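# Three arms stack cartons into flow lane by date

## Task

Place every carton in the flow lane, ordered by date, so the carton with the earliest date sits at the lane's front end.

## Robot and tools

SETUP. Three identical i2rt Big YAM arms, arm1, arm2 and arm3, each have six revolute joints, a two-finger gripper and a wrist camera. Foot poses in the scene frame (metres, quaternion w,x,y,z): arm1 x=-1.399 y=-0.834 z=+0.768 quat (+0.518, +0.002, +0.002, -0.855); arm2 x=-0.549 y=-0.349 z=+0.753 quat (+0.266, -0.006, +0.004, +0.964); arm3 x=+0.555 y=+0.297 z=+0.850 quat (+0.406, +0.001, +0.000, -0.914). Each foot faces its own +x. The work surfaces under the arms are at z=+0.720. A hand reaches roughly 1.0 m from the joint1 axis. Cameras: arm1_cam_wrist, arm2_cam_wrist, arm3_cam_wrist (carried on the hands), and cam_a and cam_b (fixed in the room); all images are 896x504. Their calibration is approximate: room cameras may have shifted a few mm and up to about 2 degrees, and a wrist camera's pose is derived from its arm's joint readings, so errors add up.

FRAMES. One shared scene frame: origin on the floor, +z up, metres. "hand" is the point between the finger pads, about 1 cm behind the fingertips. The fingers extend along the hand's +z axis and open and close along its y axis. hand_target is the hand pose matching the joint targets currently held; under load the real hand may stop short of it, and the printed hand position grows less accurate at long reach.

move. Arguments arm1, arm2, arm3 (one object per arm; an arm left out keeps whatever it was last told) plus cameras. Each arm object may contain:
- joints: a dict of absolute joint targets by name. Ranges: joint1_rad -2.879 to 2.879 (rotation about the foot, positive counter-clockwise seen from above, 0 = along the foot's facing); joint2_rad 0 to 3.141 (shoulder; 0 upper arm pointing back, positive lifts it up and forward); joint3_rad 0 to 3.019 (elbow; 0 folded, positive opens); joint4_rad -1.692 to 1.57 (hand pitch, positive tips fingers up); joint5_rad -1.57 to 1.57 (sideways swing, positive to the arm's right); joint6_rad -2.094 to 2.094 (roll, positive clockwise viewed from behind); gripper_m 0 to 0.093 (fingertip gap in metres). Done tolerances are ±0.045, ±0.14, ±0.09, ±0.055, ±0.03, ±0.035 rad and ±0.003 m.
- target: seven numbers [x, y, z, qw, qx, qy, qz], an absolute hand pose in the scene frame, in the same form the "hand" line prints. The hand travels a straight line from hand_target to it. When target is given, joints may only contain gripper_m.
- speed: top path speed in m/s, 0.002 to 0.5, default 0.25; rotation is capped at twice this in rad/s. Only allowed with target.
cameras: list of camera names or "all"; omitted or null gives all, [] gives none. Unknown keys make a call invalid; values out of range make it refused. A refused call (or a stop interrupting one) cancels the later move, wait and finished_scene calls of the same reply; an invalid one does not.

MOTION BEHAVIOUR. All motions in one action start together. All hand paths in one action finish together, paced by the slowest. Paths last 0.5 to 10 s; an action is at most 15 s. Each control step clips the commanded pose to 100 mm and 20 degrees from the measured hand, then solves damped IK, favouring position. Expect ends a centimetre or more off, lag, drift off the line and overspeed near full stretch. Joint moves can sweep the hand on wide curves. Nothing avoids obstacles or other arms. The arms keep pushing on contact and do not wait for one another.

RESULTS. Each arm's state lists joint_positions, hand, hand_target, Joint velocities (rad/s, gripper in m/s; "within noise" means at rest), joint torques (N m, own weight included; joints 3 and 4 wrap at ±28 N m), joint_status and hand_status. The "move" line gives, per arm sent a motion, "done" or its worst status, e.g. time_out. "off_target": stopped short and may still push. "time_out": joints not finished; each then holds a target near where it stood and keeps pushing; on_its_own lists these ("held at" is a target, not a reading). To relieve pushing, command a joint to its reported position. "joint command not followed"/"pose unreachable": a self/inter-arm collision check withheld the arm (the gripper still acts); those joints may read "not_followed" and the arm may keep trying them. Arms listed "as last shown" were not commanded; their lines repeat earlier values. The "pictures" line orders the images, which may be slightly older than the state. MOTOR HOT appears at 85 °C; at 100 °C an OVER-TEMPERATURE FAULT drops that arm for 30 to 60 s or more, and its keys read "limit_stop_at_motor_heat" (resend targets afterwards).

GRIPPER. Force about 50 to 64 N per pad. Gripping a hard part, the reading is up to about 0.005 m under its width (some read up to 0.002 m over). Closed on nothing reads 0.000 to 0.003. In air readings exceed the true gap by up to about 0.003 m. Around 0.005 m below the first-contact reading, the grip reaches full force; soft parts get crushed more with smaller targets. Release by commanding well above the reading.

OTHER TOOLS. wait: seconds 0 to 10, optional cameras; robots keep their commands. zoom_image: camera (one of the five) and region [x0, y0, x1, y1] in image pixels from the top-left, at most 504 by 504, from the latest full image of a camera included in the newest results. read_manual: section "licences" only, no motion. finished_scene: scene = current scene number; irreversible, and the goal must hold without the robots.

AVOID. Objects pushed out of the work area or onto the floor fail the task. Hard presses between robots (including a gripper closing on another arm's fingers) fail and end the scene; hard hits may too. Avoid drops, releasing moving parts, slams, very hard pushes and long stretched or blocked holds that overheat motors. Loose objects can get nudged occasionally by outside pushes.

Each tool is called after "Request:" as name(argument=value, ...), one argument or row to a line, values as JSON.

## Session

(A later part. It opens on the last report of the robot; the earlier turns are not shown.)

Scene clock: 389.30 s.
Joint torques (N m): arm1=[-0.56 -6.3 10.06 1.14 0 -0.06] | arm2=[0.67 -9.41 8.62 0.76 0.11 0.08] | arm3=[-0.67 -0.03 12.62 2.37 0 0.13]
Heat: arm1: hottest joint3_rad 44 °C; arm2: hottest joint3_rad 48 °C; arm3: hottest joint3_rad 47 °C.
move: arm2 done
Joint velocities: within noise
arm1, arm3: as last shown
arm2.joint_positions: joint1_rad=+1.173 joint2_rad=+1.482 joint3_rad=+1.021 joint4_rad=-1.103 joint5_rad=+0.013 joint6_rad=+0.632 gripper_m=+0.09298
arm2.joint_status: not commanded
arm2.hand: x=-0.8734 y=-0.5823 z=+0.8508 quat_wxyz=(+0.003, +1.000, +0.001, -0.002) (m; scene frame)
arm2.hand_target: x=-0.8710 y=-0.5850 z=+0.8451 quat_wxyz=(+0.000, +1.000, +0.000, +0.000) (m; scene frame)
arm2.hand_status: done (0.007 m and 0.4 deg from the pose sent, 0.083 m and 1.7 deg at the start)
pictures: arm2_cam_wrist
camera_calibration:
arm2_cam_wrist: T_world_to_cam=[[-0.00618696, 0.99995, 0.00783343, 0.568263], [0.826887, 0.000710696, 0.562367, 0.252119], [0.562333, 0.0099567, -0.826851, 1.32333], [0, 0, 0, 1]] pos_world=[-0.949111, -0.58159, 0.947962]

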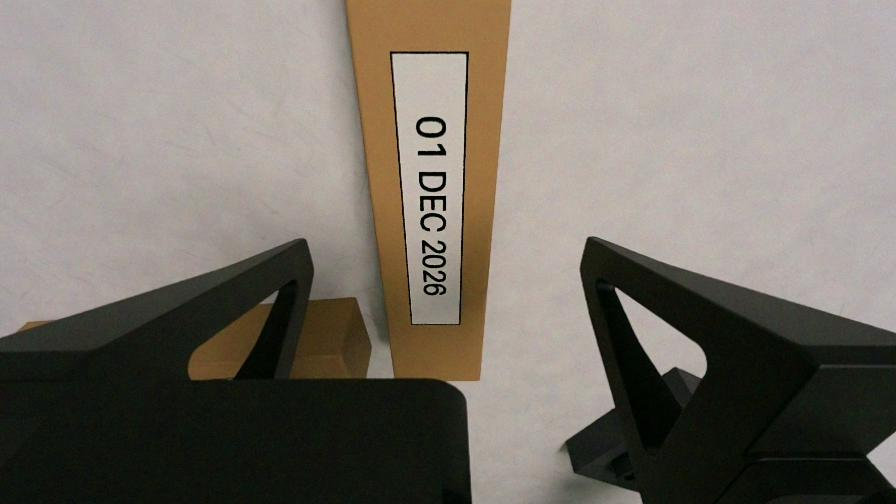

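Request:
move(
  arm2={"target": [-0.867, -0.5905, 0.757, 0, 1, 0, 0], "speed": 0.15},
  cameras=[],
)

Request:
move(
  arm2={"joints": {"gripper_m": 0.054}},
  cameras=["arm2_cam_wrist"],
)

Scene clock: 393.70 s.
Joint torques (N m): arm1=[-0.5 -6.42 10.07 1.17 -0.01 -0.06] | arm2=[0.85 -9.88 7.09 0.77 0.11 0.1] | arm3=[-0.67 0.09 12.63 2.4 -0.01 0.13]
Heat: arm1: hottest joint3_rad 44 °C; arm2: hottest joint3_rad 48 °C; arm3: hottest joint3_rad 47 °C.
move: arm2 done
Joint velocities: within noise
arm1.joint_positions: joint1_rad=+1.016 joint2_rad=+0.997 joint3_rad=+1.294 joint4_rad=-1.304 joint5_rad=+0.001 joint6_rad=+0.009 gripper_m=+0.09295
arm1.joint_status: not commanded
arm1.hand: x=-1.2115 y=-1.1547 z=+1.1553 quat_wxyz=(-0.241, -0.480, -0.833, +0.134) (m; scene frame)
arm1.hand_target: x=-1.2153 y=-1.1594 z=+1.1581 quat_wxyz=(-0.243, -0.482, -0.830, +0.139) (m; scene frame)
arm1.hand_status: not commanded
arm2.joint_positions: joint1_rad=+1.184 joint2_rad=+1.620 joint3_rad=+0.917 joint4_rad=-0.853 joint5_rad=+0.013 joint6_rad=+0.645 gripper_m=+0.09298
arm2.joint_status: not commanded
arm2.hand: x=-0.8729 y=-0.5892 z=+0.7654 quat_wxyz=(+0.005, +1.000, +0.000, -0.005) (m; scene frame)
arm2.hand_target: x=-0.8670 y=-0.5904 z=+0.7573 quat_wxyz=(+0.000, +1.000, +0.000, +0.000) (m; scene frame)
arm2.hand_status: done (0.010 m and 0.8 deg from the pose sent, 0.094 m and 0.4 deg at the start)
arm3: as last shown
pictures: none
No camera images: "cameras" was empty.

Scene clock: 394.33 s.
Joint torques (N m): arm1=[-0.44 -6.3 10.09 1.16 -0.01 -0.06] | arm2=[0.79 -9.88 7.08 0.73 0.09 0.09] | arm3=[-0.62 0.03 12.6 2.37 -0.03 0.13]
Heat: arm1: hottest joint3_rad 44 °C; arm2: hottest joint3_rad 48 °C; arm3: hottest joint3_rad 47 °C.
move: arm2 off_target
Joint velocities: within noise
arm1, arm3: as last shown
arm2.joint_positions: joint1_rad=+1.184 joint2_rad=+1.620 joint3_rad=+0.917 joint4_rad=-0.853 joint5_rad=+0.014 joint6_rad=+0.646 gripper_m=+0.06084
arm2.joint_status: gripper_m off_target (ended at +0.06087, target +0.05400)
arm2.hand: x=-0.8729 y=-0.5892 z=+0.7654 quat_wxyz=(+0.005, +1.000, +0.000, -0.006) (m; scene frame)
arm2.hand_target: x=-0.8670 y=-0.5903 z=+0.7573 quat_wxyz=(+0.000, +1.000, +0.000, +0.000) (m; scene frame)
arm2.hand_status: not commanded
pictures: arm2_cam_wrist
camera_calibration:
arm2_cam_wrist: T_world_to_cam=[[-0.00373287, 0.999987, 0.0035757, 0.581262], [0.831032, 0.00111326, 0.556223, 0.308296], [0.556212, 0.00504783, -0.831025, 1.24751], [0, 0, 0, 1]] pos_world=[-0.947916, -0.587895, 0.863156]

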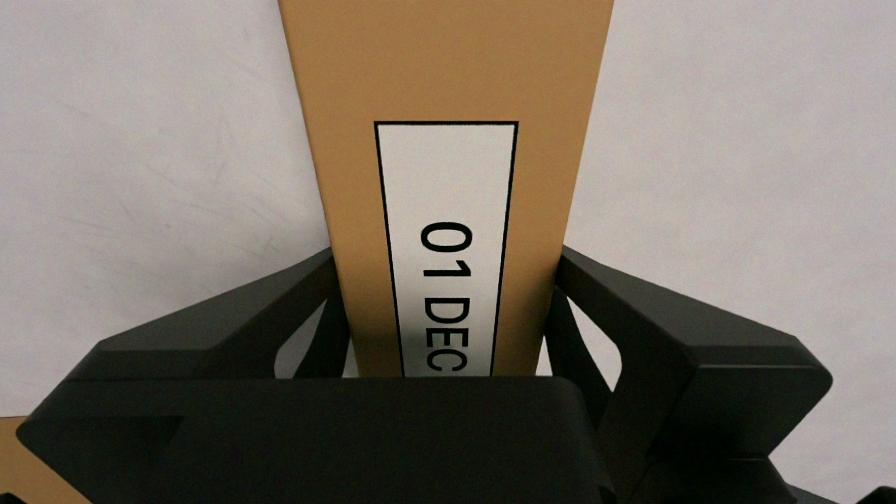

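Request:
move(
  arm2={"target": [-0.865, -0.585, 0.96, 0, 1, 0, 0], "speed": 0.2},
  cameras=[],
)

Request:
move(
  arm2={"joints": {"joint1_rad": -1.4826, "joint2_rad": 1.361, "joint3_rad": 1.223, "joint4_rad": -1.433, "joint5_rad": 0.0, "joint6_rad": 1.12}},
  cameras=["arm2_cam_wrist", "arm3_cam_wrist", "cam_a"],
)

Scene clock: 405.47 s.
Joint torques (N m): arm1=[-0.5 -6.36 10.09 1.16 -0.01 -0.06] | arm2=[0.79 -9.41 15.05 -0.31 0.04 0.09] | arm3=[-0.79 0.21 12.49 2.41 -0.01 0.12]
Heat: arm1: hottest joint3_rad 44 °C; arm2: hottest joint3_rad 48 °C; arm3: hottest joint3_rad 46 °C.
move: arm2 off_target
Joint velocities: within noise
arm1, arm3: as last shown
arm1.hand_target: x=-1.2153 y=-1.1594 z=+1.1581 quat_wxyz=(-0.243, -0.483, -0.830, +0.139) (m; scene frame)
arm2.joint_positions: joint1_rad=+1.185 joint2_rad=+1.380 joint3_rad=+1.145 joint4_rad=-1.395 joint5_rad=+0.014 joint6_rad=+0.646 gripper_m=+0.06084
arm2.joint_status: not commanded
arm2.hand: x=-0.8504 y=-0.5693 z=+0.9338 quat_wxyz=(-0.018, +1.000, +0.000, +0.024) (m; scene frame)
arm2.hand_target: x=-0.8637 y=-0.5841 z=+0.9600 quat_wxyz=(+0.000, +1.000, +0.000, +0.000) (m; scene frame)
arm2.hand_status: off_target (0.034 m and 3.4 deg from the pose sent, 0.195 m and 0.8 deg at the start)
pictures: none
No camera images: "cameras" was empty.

Scene clock: 407.93 s.
Joint torques (N m): arm1=[-0.5 -6.36 10.07 1.18 -0.01 -0.06] | arm2=[-0.5 -10.87 13.56 -0.34 -0.05 0.08] | arm3=[-0.79 0.15 12.62 2.43 0 0.12]
Heat: arm1: hottest joint3_rad 44 °C; arm2: hottest joint3_rad 48 °C; arm3: hottest joint3_rad 46 °C.
move: arm2 done
Joint velocities: within noise
arm1: as last shown
arm2.joint_positions: joint1_rad=-1.478 joint2_rad=+1.378 joint3_rad=+1.174 joint4_rad=-1.423 joint5_rad=+0.003 joint6_rad=+1.111 gripper_m=+0.06088
arm2.joint_status: all done
arm2.hand: x=-0.3872 y=-0.0079 z=+0.9432 quat_wxyz=(+0.006, +0.007, -0.999, +0.031) (m; scene frame)
arm2.hand_target: x=-0.3813 y=+0.0020 z=+0.9672 quat_wxyz=(-0.005, +0.000, -1.000, +0.006) (m; scene frame)
arm2.hand_status: not commanded
arm3.joint_positions: joint1_rad=-0.355 joint2_rad=+0.284 joint3_rad=+0.411 joint4_rad=-0.151 joint5_rad=+0.001 joint6_rad=-0.006 gripper_m=+0.09399
arm3.joint_status: not commanded
arm3.hand: x=+0.2857 y=+0.1581 z=+1.1936 quat_wxyz=(-0.164, -0.695, -0.172, +0.678) (m; scene frame)
arm3.hand_target: x=+0.2863 y=+0.1620 z=+1.1991 quat_wxyz=(-0.165, -0.688, -0.165, +0.687) (m; scene frame)
arm3.hand_status: not commanded
pictures: arm2_cam_wrist, arm3_cam_wrist, cam_a
camera_calibration:
arm2_cam_wrist: T_world_to_cam=[[0.0189355, -0.996968, 0.075468, -0.0737023], [-0.817998, 0.027955, 0.574541, -0.850437], [-0.574909, -0.0726119, -0.814989, 0.668393], [0, 0, 0, 1]] pos_world=[-0.309995, -0.00117162, 1.03891]
arm3_cam_wrist: T_world_to_cam=[[-0.464065, 0.885741, -0.0103619, 0.00587178], [0.549702, 0.278792, -0.787466, 0.740615], [-0.694602, -0.371131, -0.616271, 1.11566], [0, 0, 0, 1]] pos_world=[0.370546, 0.202377, 1.27082]

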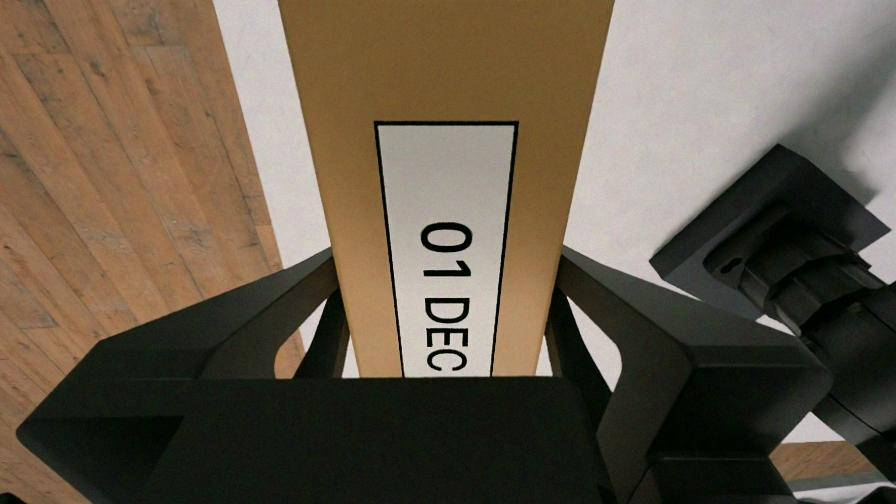

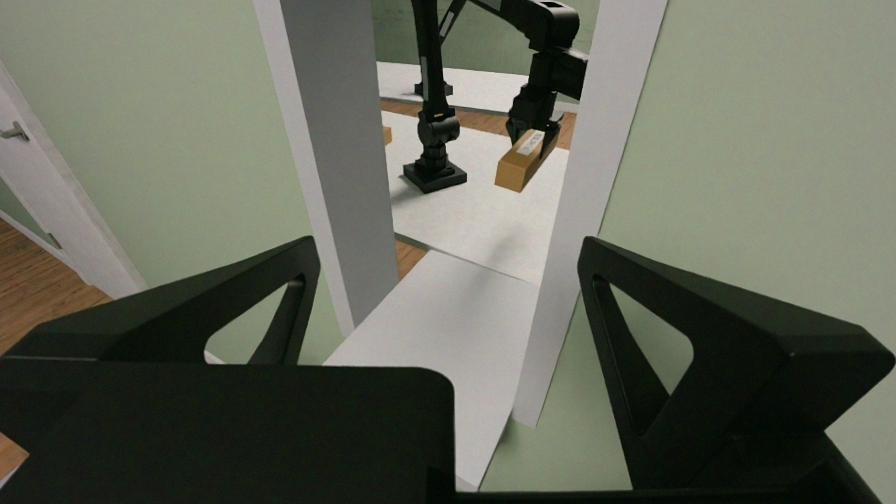

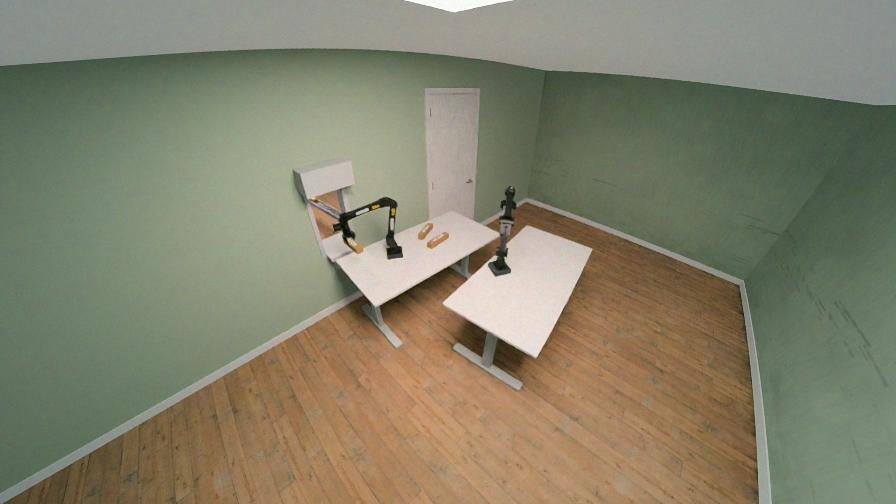

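Request:
move(
  arm2={"target": [-0.03, 0.0, 0.91, 0, 0, -1, 0], "speed": 0.2},
  cameras=["arm2_cam_wrist", "arm3_cam_wrist", "cam_a"],
)

Scene clock: 416.50 s.
Joint torques (N m): arm1=[-0.44 -6.3 10.09 1.17 0 -0.06] | arm2=[-0.38 -18.84 15.54 -0.29 -0.09 -0.13] | arm3=[-0.56 0.09 12.63 2.4 0 0.12]
Heat: arm1: hottest joint3_rad 44 °C; arm2: hottest joint3_rad 51 °C; arm3: hottest joint3_rad 46 °C.
move: arm2 off_target
Joint velocities: within noise
arm1, arm3: as last shown
arm2.joint_positions: joint1_rad=-2.015 joint2_rad=+2.001 joint3_rad=+1.825 joint4_rad=-1.449 joint5_rad=-0.012 joint6_rad=+0.597 gripper_m=+0.06088
arm2.joint_status: not commanded
arm2.hand: x=-0.0476 y=-0.0117 z=+0.8878 quat_wxyz=(+0.021, -0.005, -1.000, +0.016) (m; scene frame)
arm2.hand_target: x=-0.0315 y=-0.0010 z=+0.9102 quat_wxyz=(-0.001, +0.000, -1.000, +0.000) (m; scene frame)
arm2.hand_status: off_target (0.031 m and 3.1 deg from the pose sent, 0.359 m and 3.7 deg at the start)
pictures: arm2_cam_wrist, arm3_cam_wrist, cam_a
camera_calibration:
arm2_cam_wrist: T_world_to_cam=[[-0.00479436, -0.998967, 0.0451837, -0.0540122], [-0.800139, 0.0309339, 0.599017, -0.561595], [-0.599796, -0.0332813, -0.799461, 0.803741], [0, 0, 0, 1]] pos_world=[0.0324675, -0.00983455, 0.981405]
arm3_cam_wrist: T_world_to_cam=[[-0.464065, 0.885741, -0.0103619, 0.00587178], [0.549702, 0.278792, -0.787466, 0.740615], [-0.694602, -0.371131, -0.616271, 1.11566], [0, 0, 0, 1]] pos_world=[0.370546, 0.202377, 1.27082]

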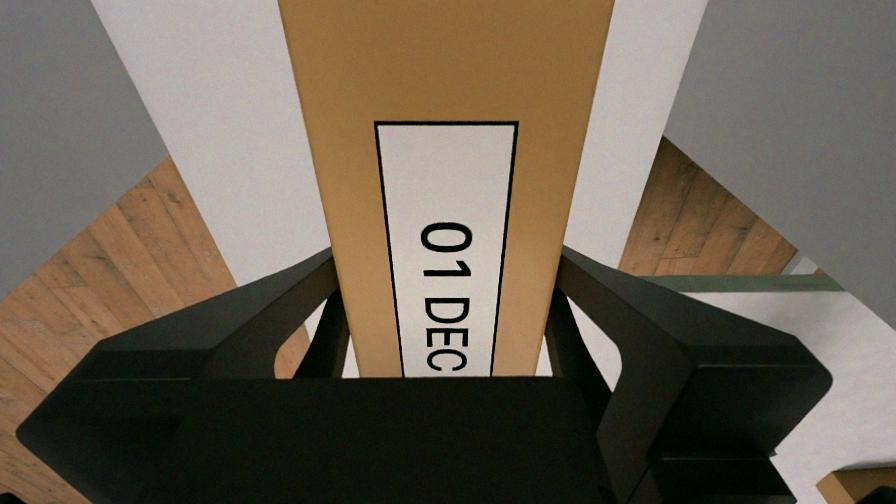

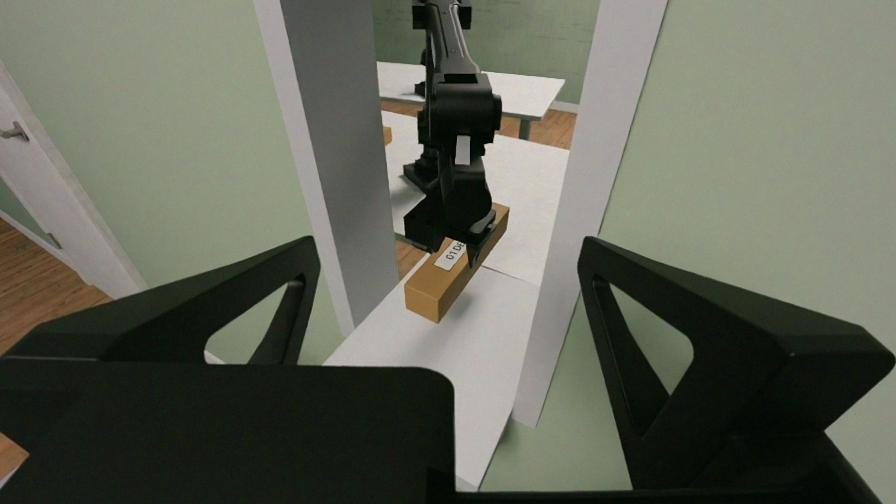

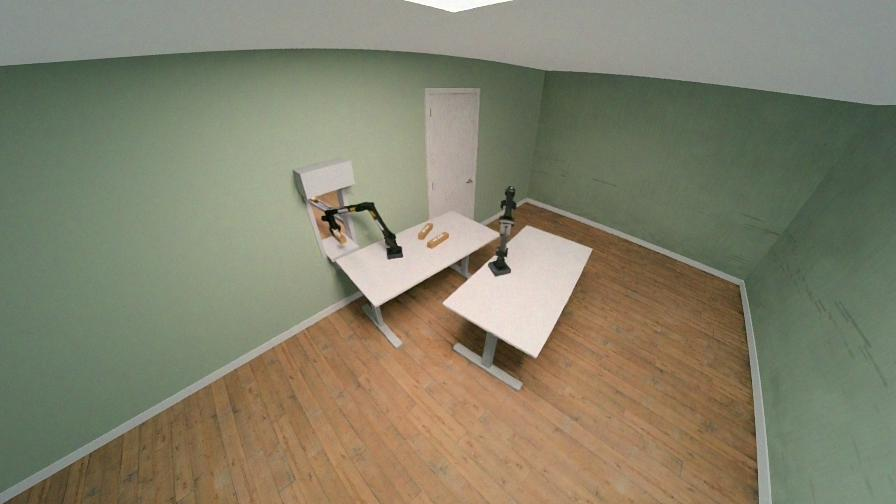

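Request:
move(
  arm2={"target": [0.02, 0.006, 0.82, 0, 0, -1, 0], "speed": 0.15},
  cameras=["arm3_cam_wrist"],
)

Scene clock: 423.60 s.
Joint torques (N m): arm1=[-0.5 -6.3 10.1 1.17 0 -0.06] | arm2=[-0.91 -20.78 14.93 0.29 -0.11 -0.14] | arm3=[-0.85 0.15 12.64 2.43 0.01 0.12]
Heat: arm1: hottest joint3_rad 44 °C; arm2: hottest joint3_rad 53 °C; arm3: hottest joint3_rad 46 °C.
move: arm2 off_target
Joint velocities: within noise
arm1, arm3: as last shown
arm2.joint_positions: joint1_rad=-2.038 joint2_rad=+2.179 joint3_rad=+1.890 joint4_rad=-1.345 joint5_rad=-0.011 joint6_rad=+0.565 gripper_m=+0.06088
arm2.joint_status: not commanded
arm2.hand: x=-0.0051 y=-0.0028 z=+0.8023 quat_wxyz=(+0.025, -0.001, -1.000, +0.018) (m; scene frame)
arm2.hand_target: x=+0.0184 y=+0.0049 z=+0.8208 quat_wxyz=(-0.001, +0.000, -1.000, +0.000) (m; scene frame)
arm2.hand_status: off_target (0.032 m and 3.5 deg from the pose sent, 0.097 m and 3.1 deg at the start)
pictures: arm3_cam_wrist
camera_calibration:
arm3_cam_wrist: T_world_to_cam=[[-0.464065, 0.885741, -0.0103619, 0.00587178], [0.549702, 0.278792, -0.787466, 0.740615], [-0.694602, -0.371131, -0.616271, 1.11566], [0, 0, 0, 1]] pos_world=[0.370546, 0.202377, 1.27082]

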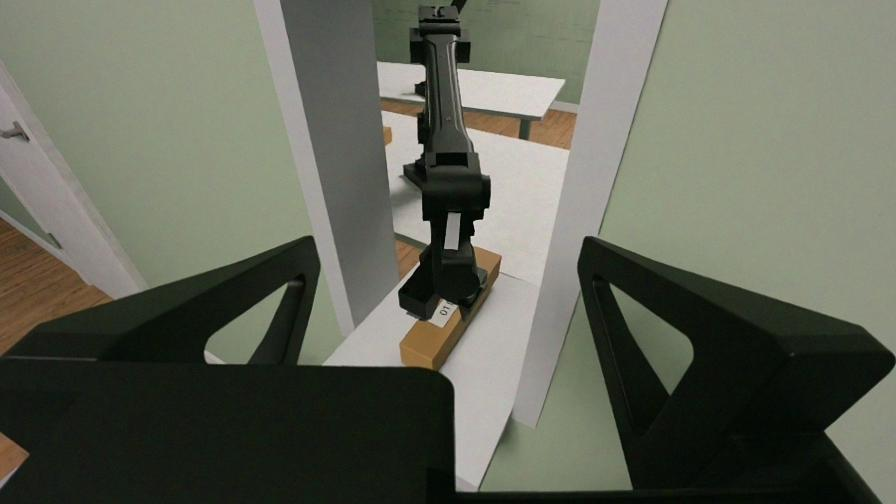

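Request:
move(
  arm2={"target": [0.02, 0.004, 0.785, 0, 0, -1, 0], "speed": 0.08},
  cameras=["arm3_cam_wrist"],
)

Scene clock: 426.73 s.
Joint torques (N m): arm1=[-0.5 -6.36 10.07 1.16 0 -0.06] | arm2=[-1.03 -20.37 11.77 0.59 -0.11 -0.1] | arm3=[-0.62 0.09 12.62 2.35 -0.01 0.12]
Heat: arm1: hottest joint3_rad 44 °C; arm2: hottest joint3_rad 53 °C; arm3: hottest joint3_rad 46 °C.
move: arm2 off_target
Joint velocities: within noise
arm1, arm3: as last shown
arm2.joint_positions: joint1_rad=-2.039 joint2_rad=+2.197 joint3_rad=+1.890 joint4_rad=-1.276 joint5_rad=-0.011 joint6_rad=+0.563 gripper_m=+0.06088
arm2.joint_status: not commanded
arm2.hand: x=+0.0083 y=+0.0049 z=+0.7908 quat_wxyz=(+0.003, +0.000, -1.000, +0.004) (m; scene frame)
arm2.hand_target: x=+0.0197 y=+0.0037 z=+0.7851 quat_wxyz=(+0.000, +0.000, -1.000, +0.000) (m; scene frame)
arm2.hand_status: off_target (0.013 m and 0.6 deg from the pose sent, 0.031 m and 3.5 deg at the start)
pictures: arm3_cam_wrist
camera_calibration:
arm3_cam_wrist: T_world_to_cam=[[-0.464065, 0.885741, -0.0103619, 0.00587178], [0.549702, 0.278792, -0.787466, 0.740615], [-0.694602, -0.371131, -0.616271, 1.11566], [0, 0, 0, 1]] pos_world=[0.370546, 0.202377, 1.27082]

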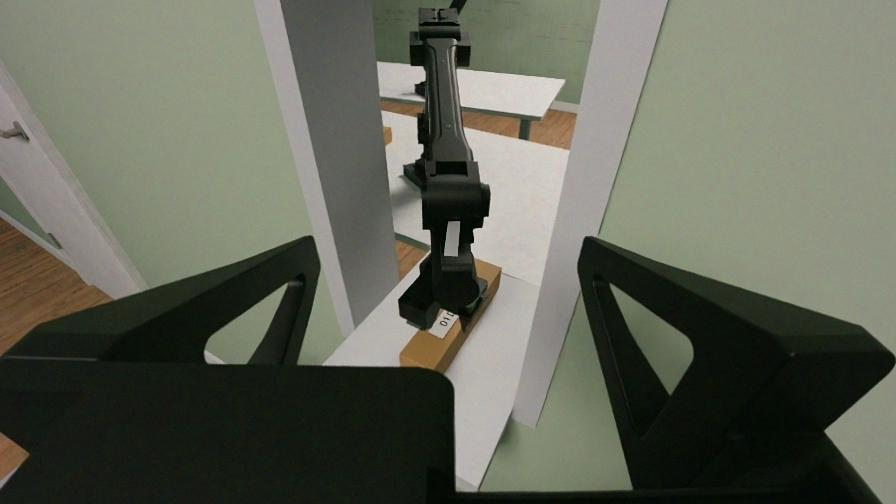

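Request:
move(
  arm2={"target": [0.02, 0.0, 0.774, 0, 0, -1, 0], "speed": 0.06},
  cameras=[],
)

Scene clock: 429.60 s.
Joint torques (N m): arm1=[-0.56 -6.36 10.07 1.16 0 -0.06] | arm2=[-1.14 -19.6 9.81 0.98 0.04 -0.11] | arm3=[-0.79 0.15 12.56 2.45 0 0.11]
Heat: arm1: hottest joint3_rad 44 °C; arm2: hottest joint3_rad 53 °C; arm3: hottest joint3_rad 46 °C.
move: arm2 off_target
Joint velocities: within noise
arm1, arm3: as last shown
arm2.joint_positions: joint1_rad=-2.042 joint2_rad=+2.198 joint3_rad=+1.890 joint4_rad=-1.257 joint5_rad=-0.015 joint6_rad=+0.557 gripper_m=+0.06088
arm2.joint_status: not commanded
arm2.hand: x=+0.0132 y=+0.0060 z=+0.7901 quat_wxyz=(-0.004, +0.001, -1.000, -0.002) (m; scene frame)
arm2.hand_target: x=+0.0195 y=-0.0003 z=+0.7742 quat_wxyz=(+0.000, +0.000, -1.000, +0.000) (m; scene frame)
arm2.hand_status: off_target (0.019 m and 0.5 deg from the pose sent, 0.021 m and 0.6 deg at the start)
pictures: none
No camera images: "cameras" was empty.

Request:
move(
  arm2={"joints": {"gripper_m": 0.093}},
  cameras=[],
)

Request:
move(
  arm2={"target": [0.01, 0.0, 0.92, 0, 0, -1, 0], "speed": 0.2},
  cameras=[],
)

Request:
move(
  arm2={"target": [-0.38, 0.0, 0.95, 0, 0, -1, 0], "speed": 0.3},
  cameras=["arm3_cam_wrist", "arm2_cam_wrist"],
)

Scene clock: 434.67 s.
Joint torques (N m): arm1=[-0.44 -6.36 10.07 1.16 -0.01 -0.06] | arm2=[-0.97 -19.9 9.85 0.7 0.03 -0.11] | arm3=[-0.73 0.15 12.6 2.41 -0.01 0.11]
Heat: arm1: hottest joint3_rad 44 °C; arm2: hottest joint3_rad 52 °C; arm3: hottest joint3_rad 46 °C.
move: arm2 done
Joint velocities: within noise
arm1.joint_positions: joint1_rad=+1.016 joint2_rad=+0.997 joint3_rad=+1.294 joint4_rad=-1.304 joint5_rad=+0.001 joint6_rad=+0.009 gripper_m=+0.09295
arm1.joint_status: not commanded
arm1.hand: x=-1.2115 y=-1.1547 z=+1.1553 quat_wxyz=(-0.241, -0.480, -0.833, +0.134) (m; scene frame)
arm1.hand_target: x=-1.2153 y=-1.1594 z=+1.1581 quat_wxyz=(-0.243, -0.483, -0.830, +0.139) (m; scene frame)
arm1.hand_status: not commanded
arm2.joint_positions: joint1_rad=-2.044 joint2_rad=+2.198 joint3_rad=+1.890 joint4_rad=-1.251 joint5_rad=-0.015 joint6_rad=+0.556 gripper_m=+0.09285
arm2.joint_status: all done
arm2.hand: x=+0.0147 y=+0.0061 z=+0.7899 quat_wxyz=(-0.006, +0.001, -1.000, -0.004) (m; scene frame)
arm2.hand_target: x=+0.0195 y=-0.0003 z=+0.7741 quat_wxyz=(+0.000, +0.000, -1.000, +0.000) (m; scene frame)
arm2.hand_status: not commanded
arm3: as last shown
pictures: none
No camera images: "cameras" was empty.

Scene clock: 436.27 s.
Joint torques (N m): arm1=[-0.44 -6.3 10.07 1.17 0 -0.06] | arm2=[-0.73 -18.9 14.34 -0.2 0.04 -0.06] | arm3=[-0.56 0.15 12.51 2.39 0 0.12]
Heat: arm1: hottest joint3_rad 44 °C; arm2: hottest joint3_rad 52 °C; arm3: hottest joint3_rad 46 °C.
move: arm2 off_target
Joint velocities: within noise
arm1, arm3: as last shown
arm2.joint_positions: joint1_rad=-2.044 joint2_rad=+2.092 joint3_rad=+2.043 joint4_rad=-1.544 joint5_rad=-0.015 joint6_rad=+0.556 gripper_m=+0.09294
arm2.joint_status: not commanded
arm2.hand: x=-0.0039 y=-0.0034 z=+0.9149 quat_wxyz=(+0.009, +0.001, -1.000, +0.005) (m; scene frame)
arm2.hand_target: x=+0.0094 y=-0.0005 z=+0.9200 quat_wxyz=(-0.001, +0.000, -1.000, +0.000) (m; scene frame)
arm2.hand_status: off_target (0.015 m and 1.2 deg from the pose sent, 0.130 m and 0.8 deg at the start)
pictures: none
No camera images: "cameras" was empty.

Scene clock: 438.67 s.
Joint torques (N m): arm1=[-0.5 -6.24 10.07 1.16 0 -0.06] | arm2=[0.32 -9.41 8.77 0.4 0.13 0.1] | arm3=[-0.91 0.21 12.57 2.41 -0.01 0.13]
Heat: arm1: hottest joint3_rad 44 °C; arm2: hottest joint3_rad 52 °C; arm3: hottest joint3_rad 46 °C.
move: arm2 done
Joint velocities: within noise
arm1, arm3: as last shown
arm2.joint_positions: joint1_rad=-1.500 joint2_rad=+1.360 joint3_rad=+1.192 joint4_rad=-1.383 joint5_rad=-0.015 joint6_rad=+1.097 gripper_m=+0.09294
arm2.joint_status: not commanded
arm2.hand: x=-0.3763 y=+0.0027 z=+0.9560 quat_wxyz=(-0.002, +0.003, -1.000, -0.006) (m; scene frame)
arm2.hand_target: x=-0.3800 y=+0.0000 z=+0.9501 quat_wxyz=(+0.000, +0.000, -1.000, +0.000) (m; scene frame)
arm2.hand_status: done (0.008 m and 0.8 deg from the pose sent, 0.378 m and 1.2 deg at the start)
pictures: arm2_cam_wrist, arm3_cam_wrist
camera_calibration:
arm2_cam_wrist: T_world_to_cam=[[0.0101045, -0.999949, 0.000401901, 0.00420805], [-0.82728, -0.00813393, 0.561731, -0.840247], [-0.561699, -0.00600851, -0.82732, 0.702469], [0, 0, 0, 1]] pos_world=[-0.300586, 0.00159412, 1.05316]
arm3_cam_wrist: T_world_to_cam=[[-0.464065, 0.885741, -0.0103619, 0.00587178], [0.549702, 0.278792, -0.787466, 0.740615], [-0.694602, -0.371131, -0.616271, 1.11566], [0, 0, 0, 1]] pos_world=[0.370546, 0.202377, 1.27082]

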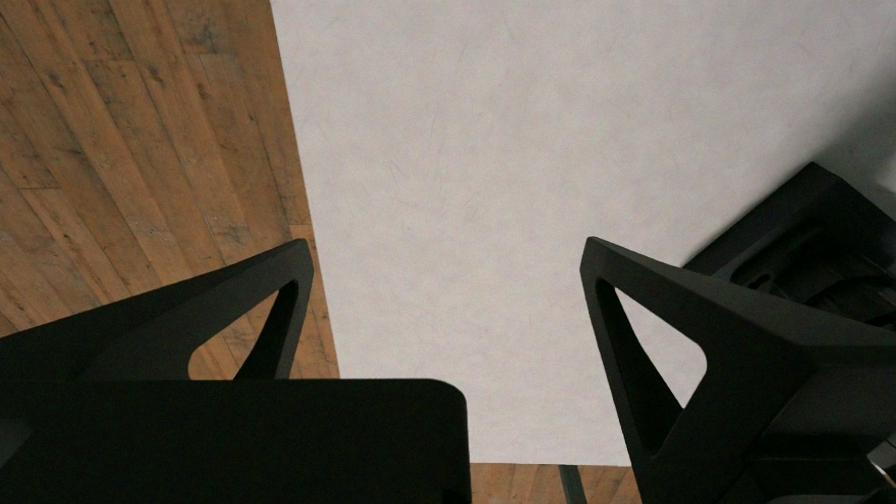

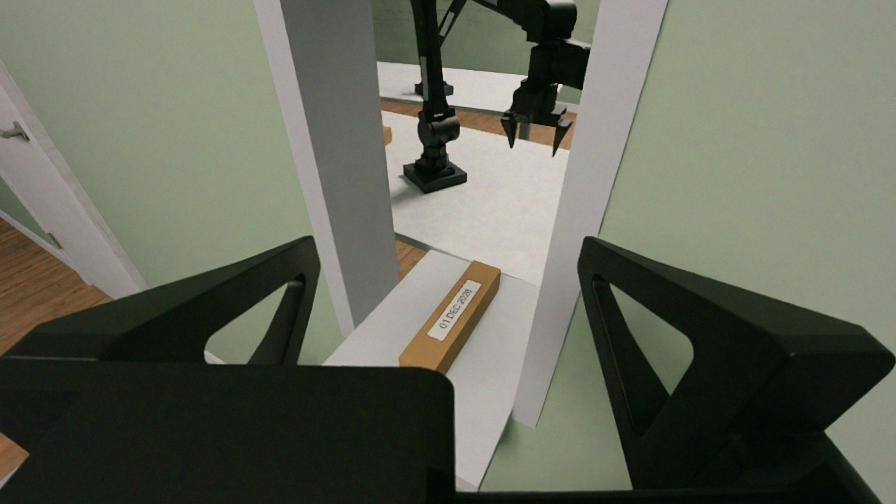

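Request:
move(
  arm2={"joints": {"joint1_rad": 1.787, "joint2_rad": 1.55, "joint3_rad": 1.333, "joint4_rad": -1.386, "joint5_rad": 0.0, "joint6_rad": -0.42}},
  arm3={"joints": {"joint1_rad": -0.08, "joint2_rad": 1.50, "joint3_rad": 1.12, "joint4_rad": -1.14, "joint5_rad": 0.0, "joint6_rad": 0.756}},
  cameras=["arm2_cam_wrist", "arm3_cam_wrist"],
)

Scene clock: 456.60 s.
Joint torques (N m): arm1=[-0.5 -6.3 10.1 1.16 -0.01 -0.05] | arm2=[0.03 -12.57 11.86 -0.14 -0.05 -0.11] | arm3=[1.14 -14.51 14.16 0.05 0.08 0.14]
Heat: arm1: hottest joint3_rad 44 °C; arm2: hottest joint3_rad 50 °C; arm3: hottest joint3_rad 46 °C.
move: arm2 done; arm3 done
Joint velocities: within noise
arm1: as last shown
arm2.joint_positions: joint1_rad=+1.786 joint2_rad=+1.555 joint3_rad=+1.306 joint4_rad=-1.378 joint5_rad=+0.000 joint6_rad=-0.410 gripper_m=+0.09305
arm2.joint_status: all done
arm2.hand: x=-0.6908 y=-0.7640 z=+0.9269 quat_wxyz=(-0.004, +0.676, +0.737, +0.025) (m; scene frame)
arm2.hand_target: x=-0.6928 y=-0.7706 z=+0.9391 quat_wxyz=(+0.001, +0.672, +0.740, +0.014) (m; scene frame)
arm2.hand_status: not commanded
arm3.joint_positions: joint1_rad=-0.091 joint2_rad=+1.491 joint3_rad=+1.075 joint4_rad=-1.132 joint5_rad=+0.001 joint6_rad=+0.748 gripper_m=+0.09400
arm3.joint_status: all done
arm3.hand: x=+0.2492 y=+0.0168 z=+0.9629 quat_wxyz=(-0.008, -1.000, +0.002, +0.008) (m; scene frame)
arm3.hand_target: x=+0.2413 y=+0.0027 z=+0.9752 quat_wxyz=(-0.017, -1.000, +0.000, +0.018) (m; scene frame)
arm3.hand_status: not commanded
pictures: arm2_cam_wrist, arm3_cam_wrist
camera_calibration:
arm2_cam_wrist: T_world_to_cam=[[-0.995683, -0.0908814, -0.0188875, -0.741684], [-0.0841076, 0.797237, 0.597779, 0.00492541], [-0.0392692, 0.596787, -0.801438, 1.29458], [0, 0, 0, 1]] pos_world=[-0.687231, -0.843918, 1.02057]
arm3_cam_wrist: T_world_to_cam=[[0.0186957, 0.999662, -0.0180423, -0.00324447], [0.812347, -0.00466751, 0.583156, -0.762014], [0.582875, -0.0255591, -0.81216, 0.76017], [0, 0, 0, 1]] pos_world=[0.175996, 0.019116, 1.06169]

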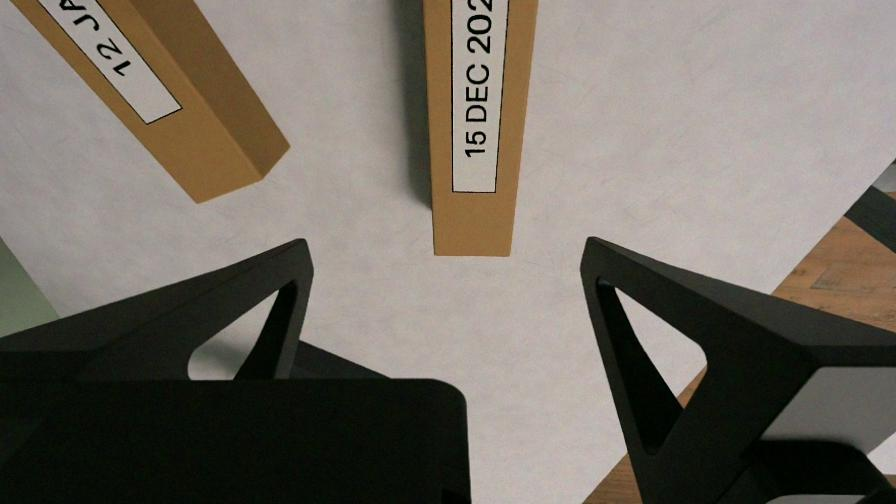

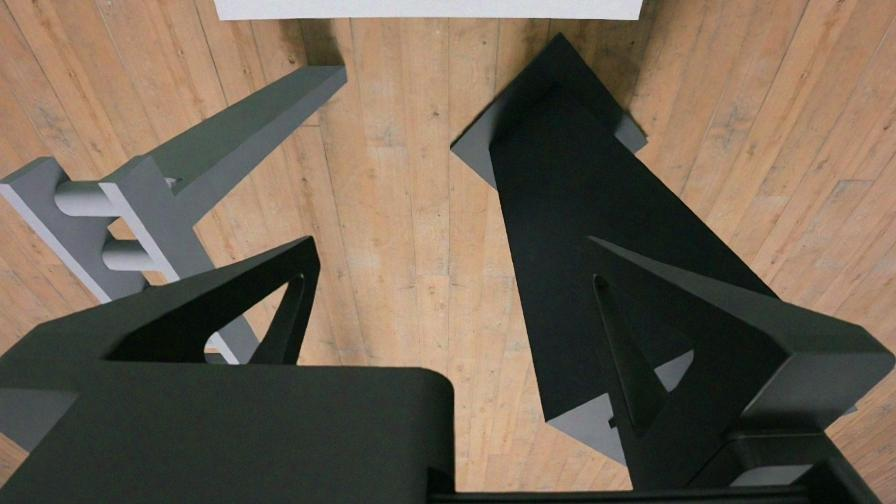

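Request:
move(
  arm2={"target": [-0.706, -0.801, 0.845, 0, 0.6717, 0.7408, 0], "speed": 0.2},
  arm3={"target": [0.0, 0.0, 0.945, 0, -1, 0, 0], "speed": 0.2},
  cameras=["arm2_cam_wrist", "arm3_cam_wrist"],
)

Scene clock: 467.07 s.
Joint torques (N m): arm1=[-0.56 -6.3 10.09 1.14 0 -0.06] | arm2=[-0.26 -12.34 8.35 0.75 0.02 -0.12] | arm3=[-0.03 -23.12 14.99 -0.01 0.09 -0.04]
Heat: arm1: hottest joint3_rad 44 °C; arm2: hottest joint3_rad 50 °C; arm3: hottest joint3_rad 47 °C.
move: arm2 off_target; arm3 off_target
Joint velocities: within noise
arm1: as last shown
arm2.joint_positions: joint1_rad=+1.786 joint2_rad=+1.677 joint3_rad=+1.264 joint4_rad=-1.146 joint5_rad=+0.011 joint6_rad=-0.414 gripper_m=+0.09305
arm2.joint_status: not commanded
arm2.hand: x=-0.7054 y=-0.8042 z=+0.8575 quat_wxyz=(+0.005, +0.675, +0.738, -0.009) (m; scene frame)
arm2.hand_target: x=-0.7059 y=-0.8008 z=+0.8453 quat_wxyz=(+0.000, +0.672, +0.741, +0.000) (m; scene frame)
arm2.hand_status: off_target (0.013 m and 1.2 deg from the pose sent, 0.091 m and 3.0 deg at the start)
arm3.joint_positions: joint1_rad=-0.340 joint2_rad=+2.022 joint3_rad=+1.759 joint4_rad=-1.314 joint5_rad=+0.001 joint6_rad=+0.502 gripper_m=+0.09400
arm3.joint_status: not commanded
arm3.hand: x=+0.0130 y=+0.0050 z=+0.9453 quat_wxyz=(+0.002, -1.000, +0.003, -0.004) (m; scene frame)
arm3.hand_target: x=+0.0004 y=+0.0004 z=+0.9449 quat_wxyz=(+0.000, -1.000, +0.000, +0.001) (m; scene frame)
arm3.hand_status: off_target (0.014 m and 0.6 deg from the pose sent, 0.250 m and 1.3 deg at the start)
pictures: arm2_cam_wrist, arm3_cam_wrist
camera_calibration:
arm2_cam_wrist: T_world_to_cam=[[-0.995396, -0.0939127, 0.0191729, -0.79604], [-0.0679603, 0.832558, 0.549754, 0.158228], [-0.0675914, 0.545919, -0.835107, 1.23036], [0, 0, 0, 1]] pos_world=[-0.69846, -0.878171, 0.95576]
arm3_cam_wrist: T_world_to_cam=[[0.0214467, 0.999769, 0.00148613, -0.00581547], [0.79874, -0.0180283, 0.601406, -0.576962], [0.601294, -0.0117111, -0.798942, 0.87058], [0, 0, 0, 1]] pos_world=[-0.062507, 0.00560799, 1.04254]

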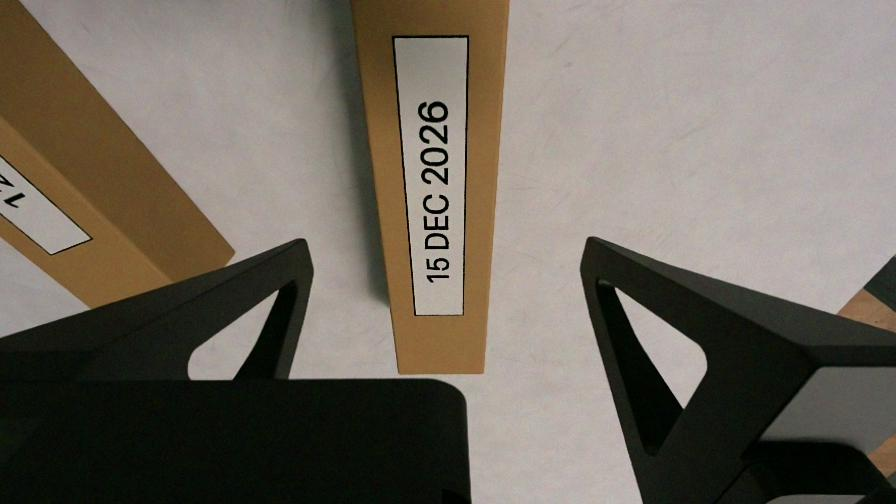

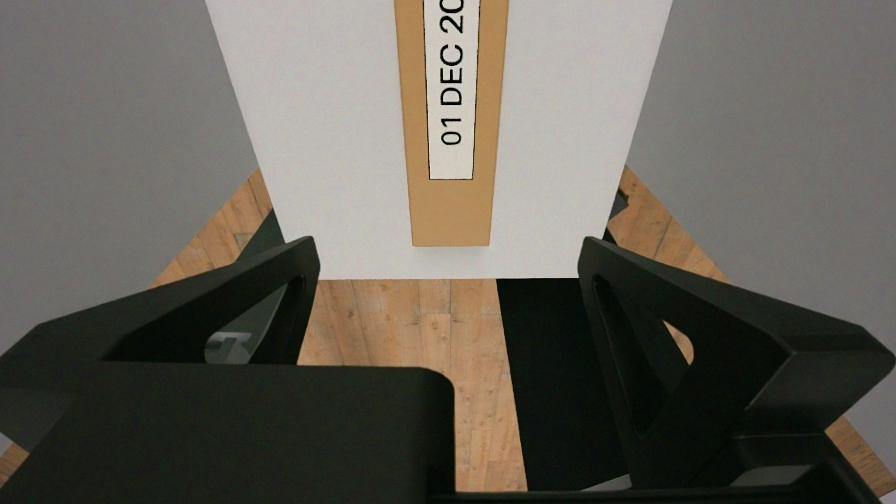

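Request:
move(
  arm2={"target": [-0.703, -0.798, 0.755, 0, 0.6717, 0.7408, 0], "speed": 0.12},
  arm3={"target": [-0.033, 0.0, 0.855, 0, -1, 0, 0], "speed": 0.12},
  cameras=["arm3_cam_wrist"],
)

Request:
move(
  arm2={"joints": {"gripper_m": 0.054}},
  cameras=["arm2_cam_wrist"],
)

Scene clock: 495.70 s.
Joint torques (N m): arm1=[-0.5 -6.3 10.1 1.18 0 -0.06] | arm2=[-0.09 -12.86 7.36 0.79 0.02 -0.11] | arm3=[-0.79 -25.47 14.13 0.68 0.1 -0.03]
Heat: arm1: hottest joint3_rad 44 °C; arm2: hottest joint3_rad 49 °C; arm3: hottest joint3_rad 51 °C.
move: arm2 off_target; arm3 off_target
Joint velocities: within noise
arm1: as last shown
arm2.joint_positions: joint1_rad=+1.786 joint2_rad=+1.793 joint3_rad=+1.148 joint4_rad=-0.916 joint5_rad=+0.011 joint6_rad=-0.414 gripper_m=+0.09305
arm2.joint_status: not commanded
arm2.hand: x=-0.7036 y=-0.8025 z=+0.7662 quat_wxyz=(+0.004, +0.675, +0.738, -0.008) (m; scene frame)
arm2.hand_target: x=-0.7029 y=-0.7979 z=+0.7553 quat_wxyz=(+0.000, +0.672, +0.741, +0.000) (m; scene frame)
arm2.hand_status: off_target (0.012 m and 1.1 deg from the pose sent, 0.103 m and 1.2 deg at the start)
arm3.joint_positions: joint1_rad=-0.357 joint2_rad=+2.183 joint3_rad=+1.786 joint4_rad=-1.198 joint5_rad=+0.001 joint6_rad=+0.478 gripper_m=+0.09400
arm3.joint_status: not commanded
arm3.hand: x=-0.0147 y=+0.0022 z=+0.8569 quat_wxyz=(+0.006, -1.000, -0.001, -0.011) (m; scene frame)
arm3.hand_target: x=-0.0323 y=+0.0004 z=+0.8554 quat_wxyz=(+0.000, -1.000, +0.000, +0.000) (m; scene frame)
arm3.hand_status: off_target (0.018 m and 1.5 deg from the pose sent, 0.102 m and 0.6 deg at the start)
pictures: arm3_cam_wrist
camera_calibration:
arm3_cam_wrist: T_world_to_cam=[[0.0141349, 0.999854, 0.00959651, -0.00926436], [0.789362, -0.0170493, 0.613692, -0.512346], [0.613766, -0.00109937, -0.789487, 0.808571], [0, 0, 0, 1]] pos_world=[-0.0917154, 0.00141675, 0.952868]

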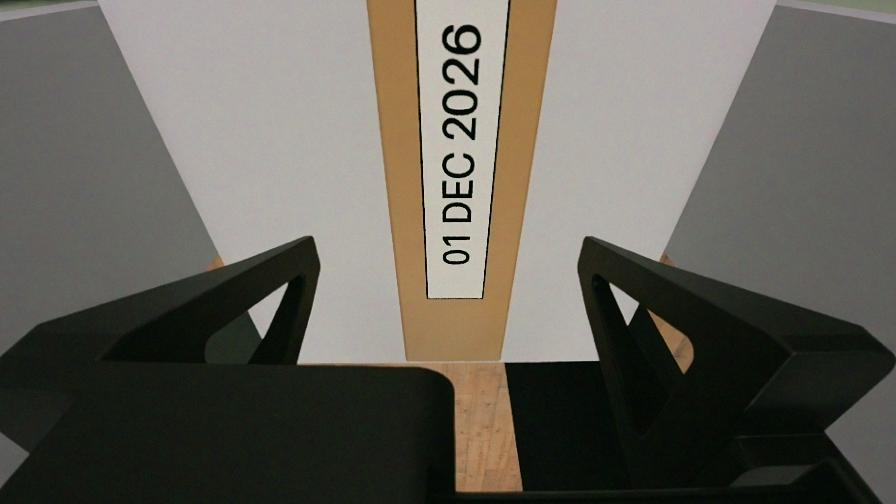

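Scene clock: 496.33 s.
Joint torques (N m): arm1=[-0.5 -6.3 10.07 1.17 -0.01 -0.06] | arm2=[-0.15 -12.92 7.36 0.79 0.08 -0.11] | arm3=[-0.91 -25.35 14.23 0.65 0.09 -0.02]
Heat: arm1: hottest joint3_rad 44 °C; arm2: hottest joint3_rad 49 °C; arm3: hottest joint3_rad 51 °C.
move: arm2 off_target
Joint velocities: within noise
arm1, arm3: as last shown
arm2.joint_positions: joint1_rad=+1.786 joint2_rad=+1.793 joint3_rad=+1.148 joint4_rad=-0.916 joint5_rad=+0.009 joint6_rad=-0.414 gripper_m=+0.06066
arm2.joint_status: gripper_m off_target (ended at +0.06069, target +0.05400)
arm2.hand: x=-0.7031 y=-0.8026 z=+0.7663 quat_wxyz=(+0.005, +0.674, +0.738, -0.007) (m; scene frame)
arm2.hand_target: x=-0.7029 y=-0.7979 z=+0.7553 quat_wxyz=(+0.000, +0.672, +0.741, +0.000) (m; scene frame)
arm2.hand_status: not commanded
pictures: arm2_cam_wrist
camera_calibration:
arm2_cam_wrist: T_world_to_cam=[[-0.995356, -0.0947712, 0.0168803, -0.790809], [-0.0698353, 0.831598, 0.55097, 0.204199], [-0.0662537, 0.547233, -0.834354, 1.15493], [0, 0, 0, 1]] pos_world=[-0.696358, -0.876771, 0.86446]

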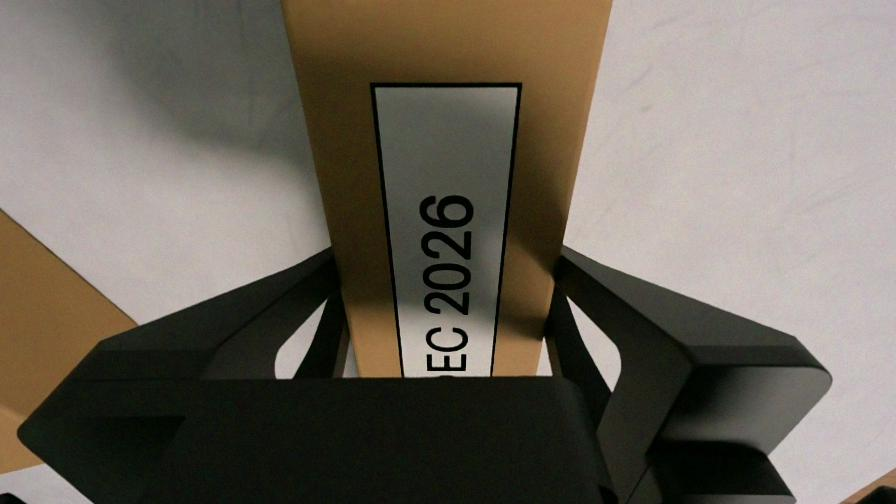

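Request:
move(
  cameras=["arm3_cam_wrist", "cam_b"],
)

Scene clock: 508.10 s.
Joint torques (N m): arm1=[-0.5 -6.36 10.1 1.17 -0.01 -0.06] | arm2=[-0.09 -12.86 7.35 0.79 0.08 -0.11] | arm3=[-0.67 -25.35 14.22 0.59 0.1 -0.03]
Heat: arm1: hottest joint3_rad 44 °C; arm2: hottest joint3_rad 47 °C; arm3: hottest joint3_rad 51 °C.
Joint velocities: within noise
arm1.joint_positions: joint1_rad=+1.016 joint2_rad=+0.997 joint3_rad=+1.294 joint4_rad=-1.304 joint5_rad=+0.001 joint6_rad=+0.009 gripper_m=+0.09295
arm1.joint_status: not commanded
arm1.hand: x=-1.2115 y=-1.1547 z=+1.1553 quat_wxyz=(-0.241, -0.480, -0.833, +0.134) (m; scene frame)
arm1.hand_target: x=-1.2153 y=-1.1594 z=+1.1581 quat_wxyz=(-0.243, -0.483, -0.830, +0.139) (m; scene frame)
arm1.hand_status: not commanded
arm2.joint_positions: joint1_rad=+1.786 joint2_rad=+1.793 joint3_rad=+1.148 joint4_rad=-0.916 joint5_rad=+0.009 joint6_rad=-0.414 gripper_m=+0.06066
arm2.joint_status: gripper_m off_target (ended at +0.06069, target +0.05400)
arm2.hand: x=-0.7031 y=-0.8026 z=+0.7663 quat_wxyz=(+0.005, +0.674, +0.738, -0.007) (m; scene frame)
arm2.hand_target: x=-0.7029 y=-0.7979 z=+0.7553 quat_wxyz=(+0.000, +0.672, +0.741, +0.000) (m; scene frame)
arm2.hand_status: not commanded
arm3.joint_positions: joint1_rad=-0.357 joint2_rad=+2.183 joint3_rad=+1.786 joint4_rad=-1.198 joint5_rad=+0.001 joint6_rad=+0.478 gripper_m=+0.09400
arm3.joint_status: not commanded
arm3.hand: x=-0.0147 y=+0.0022 z=+0.8569 quat_wxyz=(+0.006, -1.000, -0.001, -0.011) (m; scene frame)
arm3.hand_target: x=-0.0323 y=+0.0004 z=+0.8554 quat_wxyz=(+0.000, -1.000, +0.000, +0.000) (m; scene frame)
arm3.hand_status: not commanded
pictures: arm3_cam_wrist, cam_b
camera_calibration:
arm3_cam_wrist: T_world_to_cam=[[0.0137146, 0.999859, 0.00965401, -0.00935832], [0.789367, -0.0167528, 0.613693, -0.512347], [0.613768, -0.000796015, -0.789486, 0.808569], [0, 0, 0, 1]] pos_world=[-0.0917156, 0.00141736, 0.952868]

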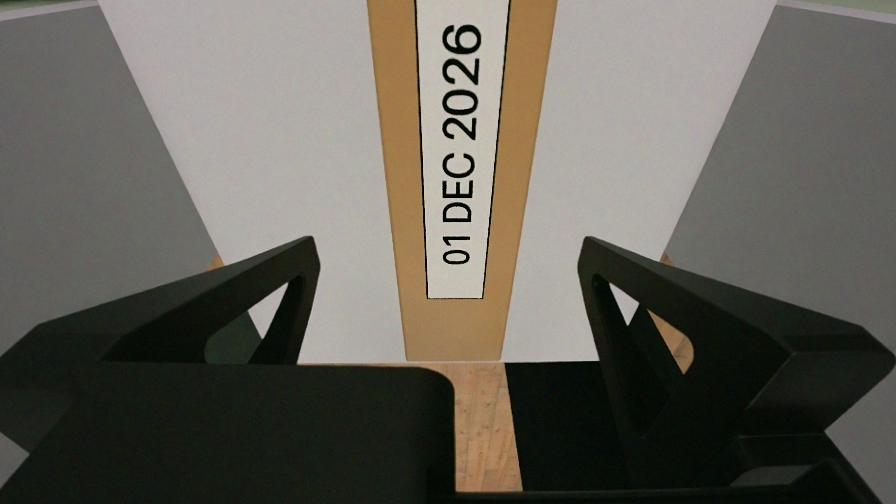

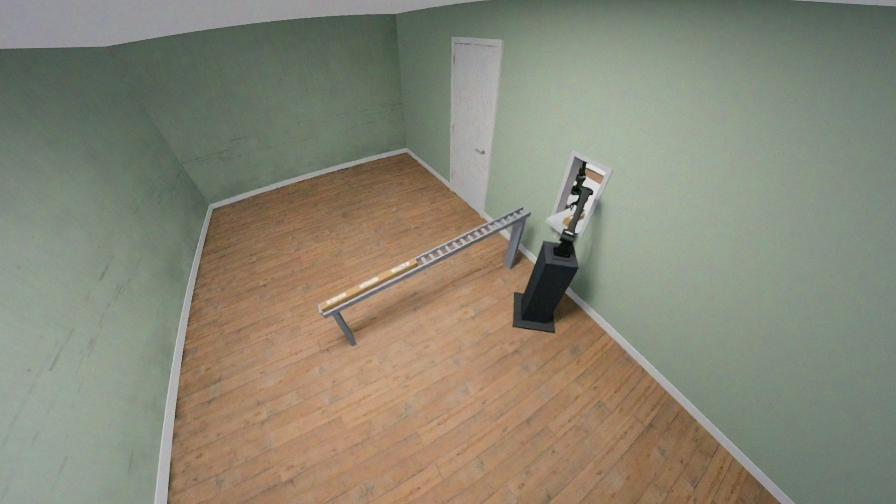

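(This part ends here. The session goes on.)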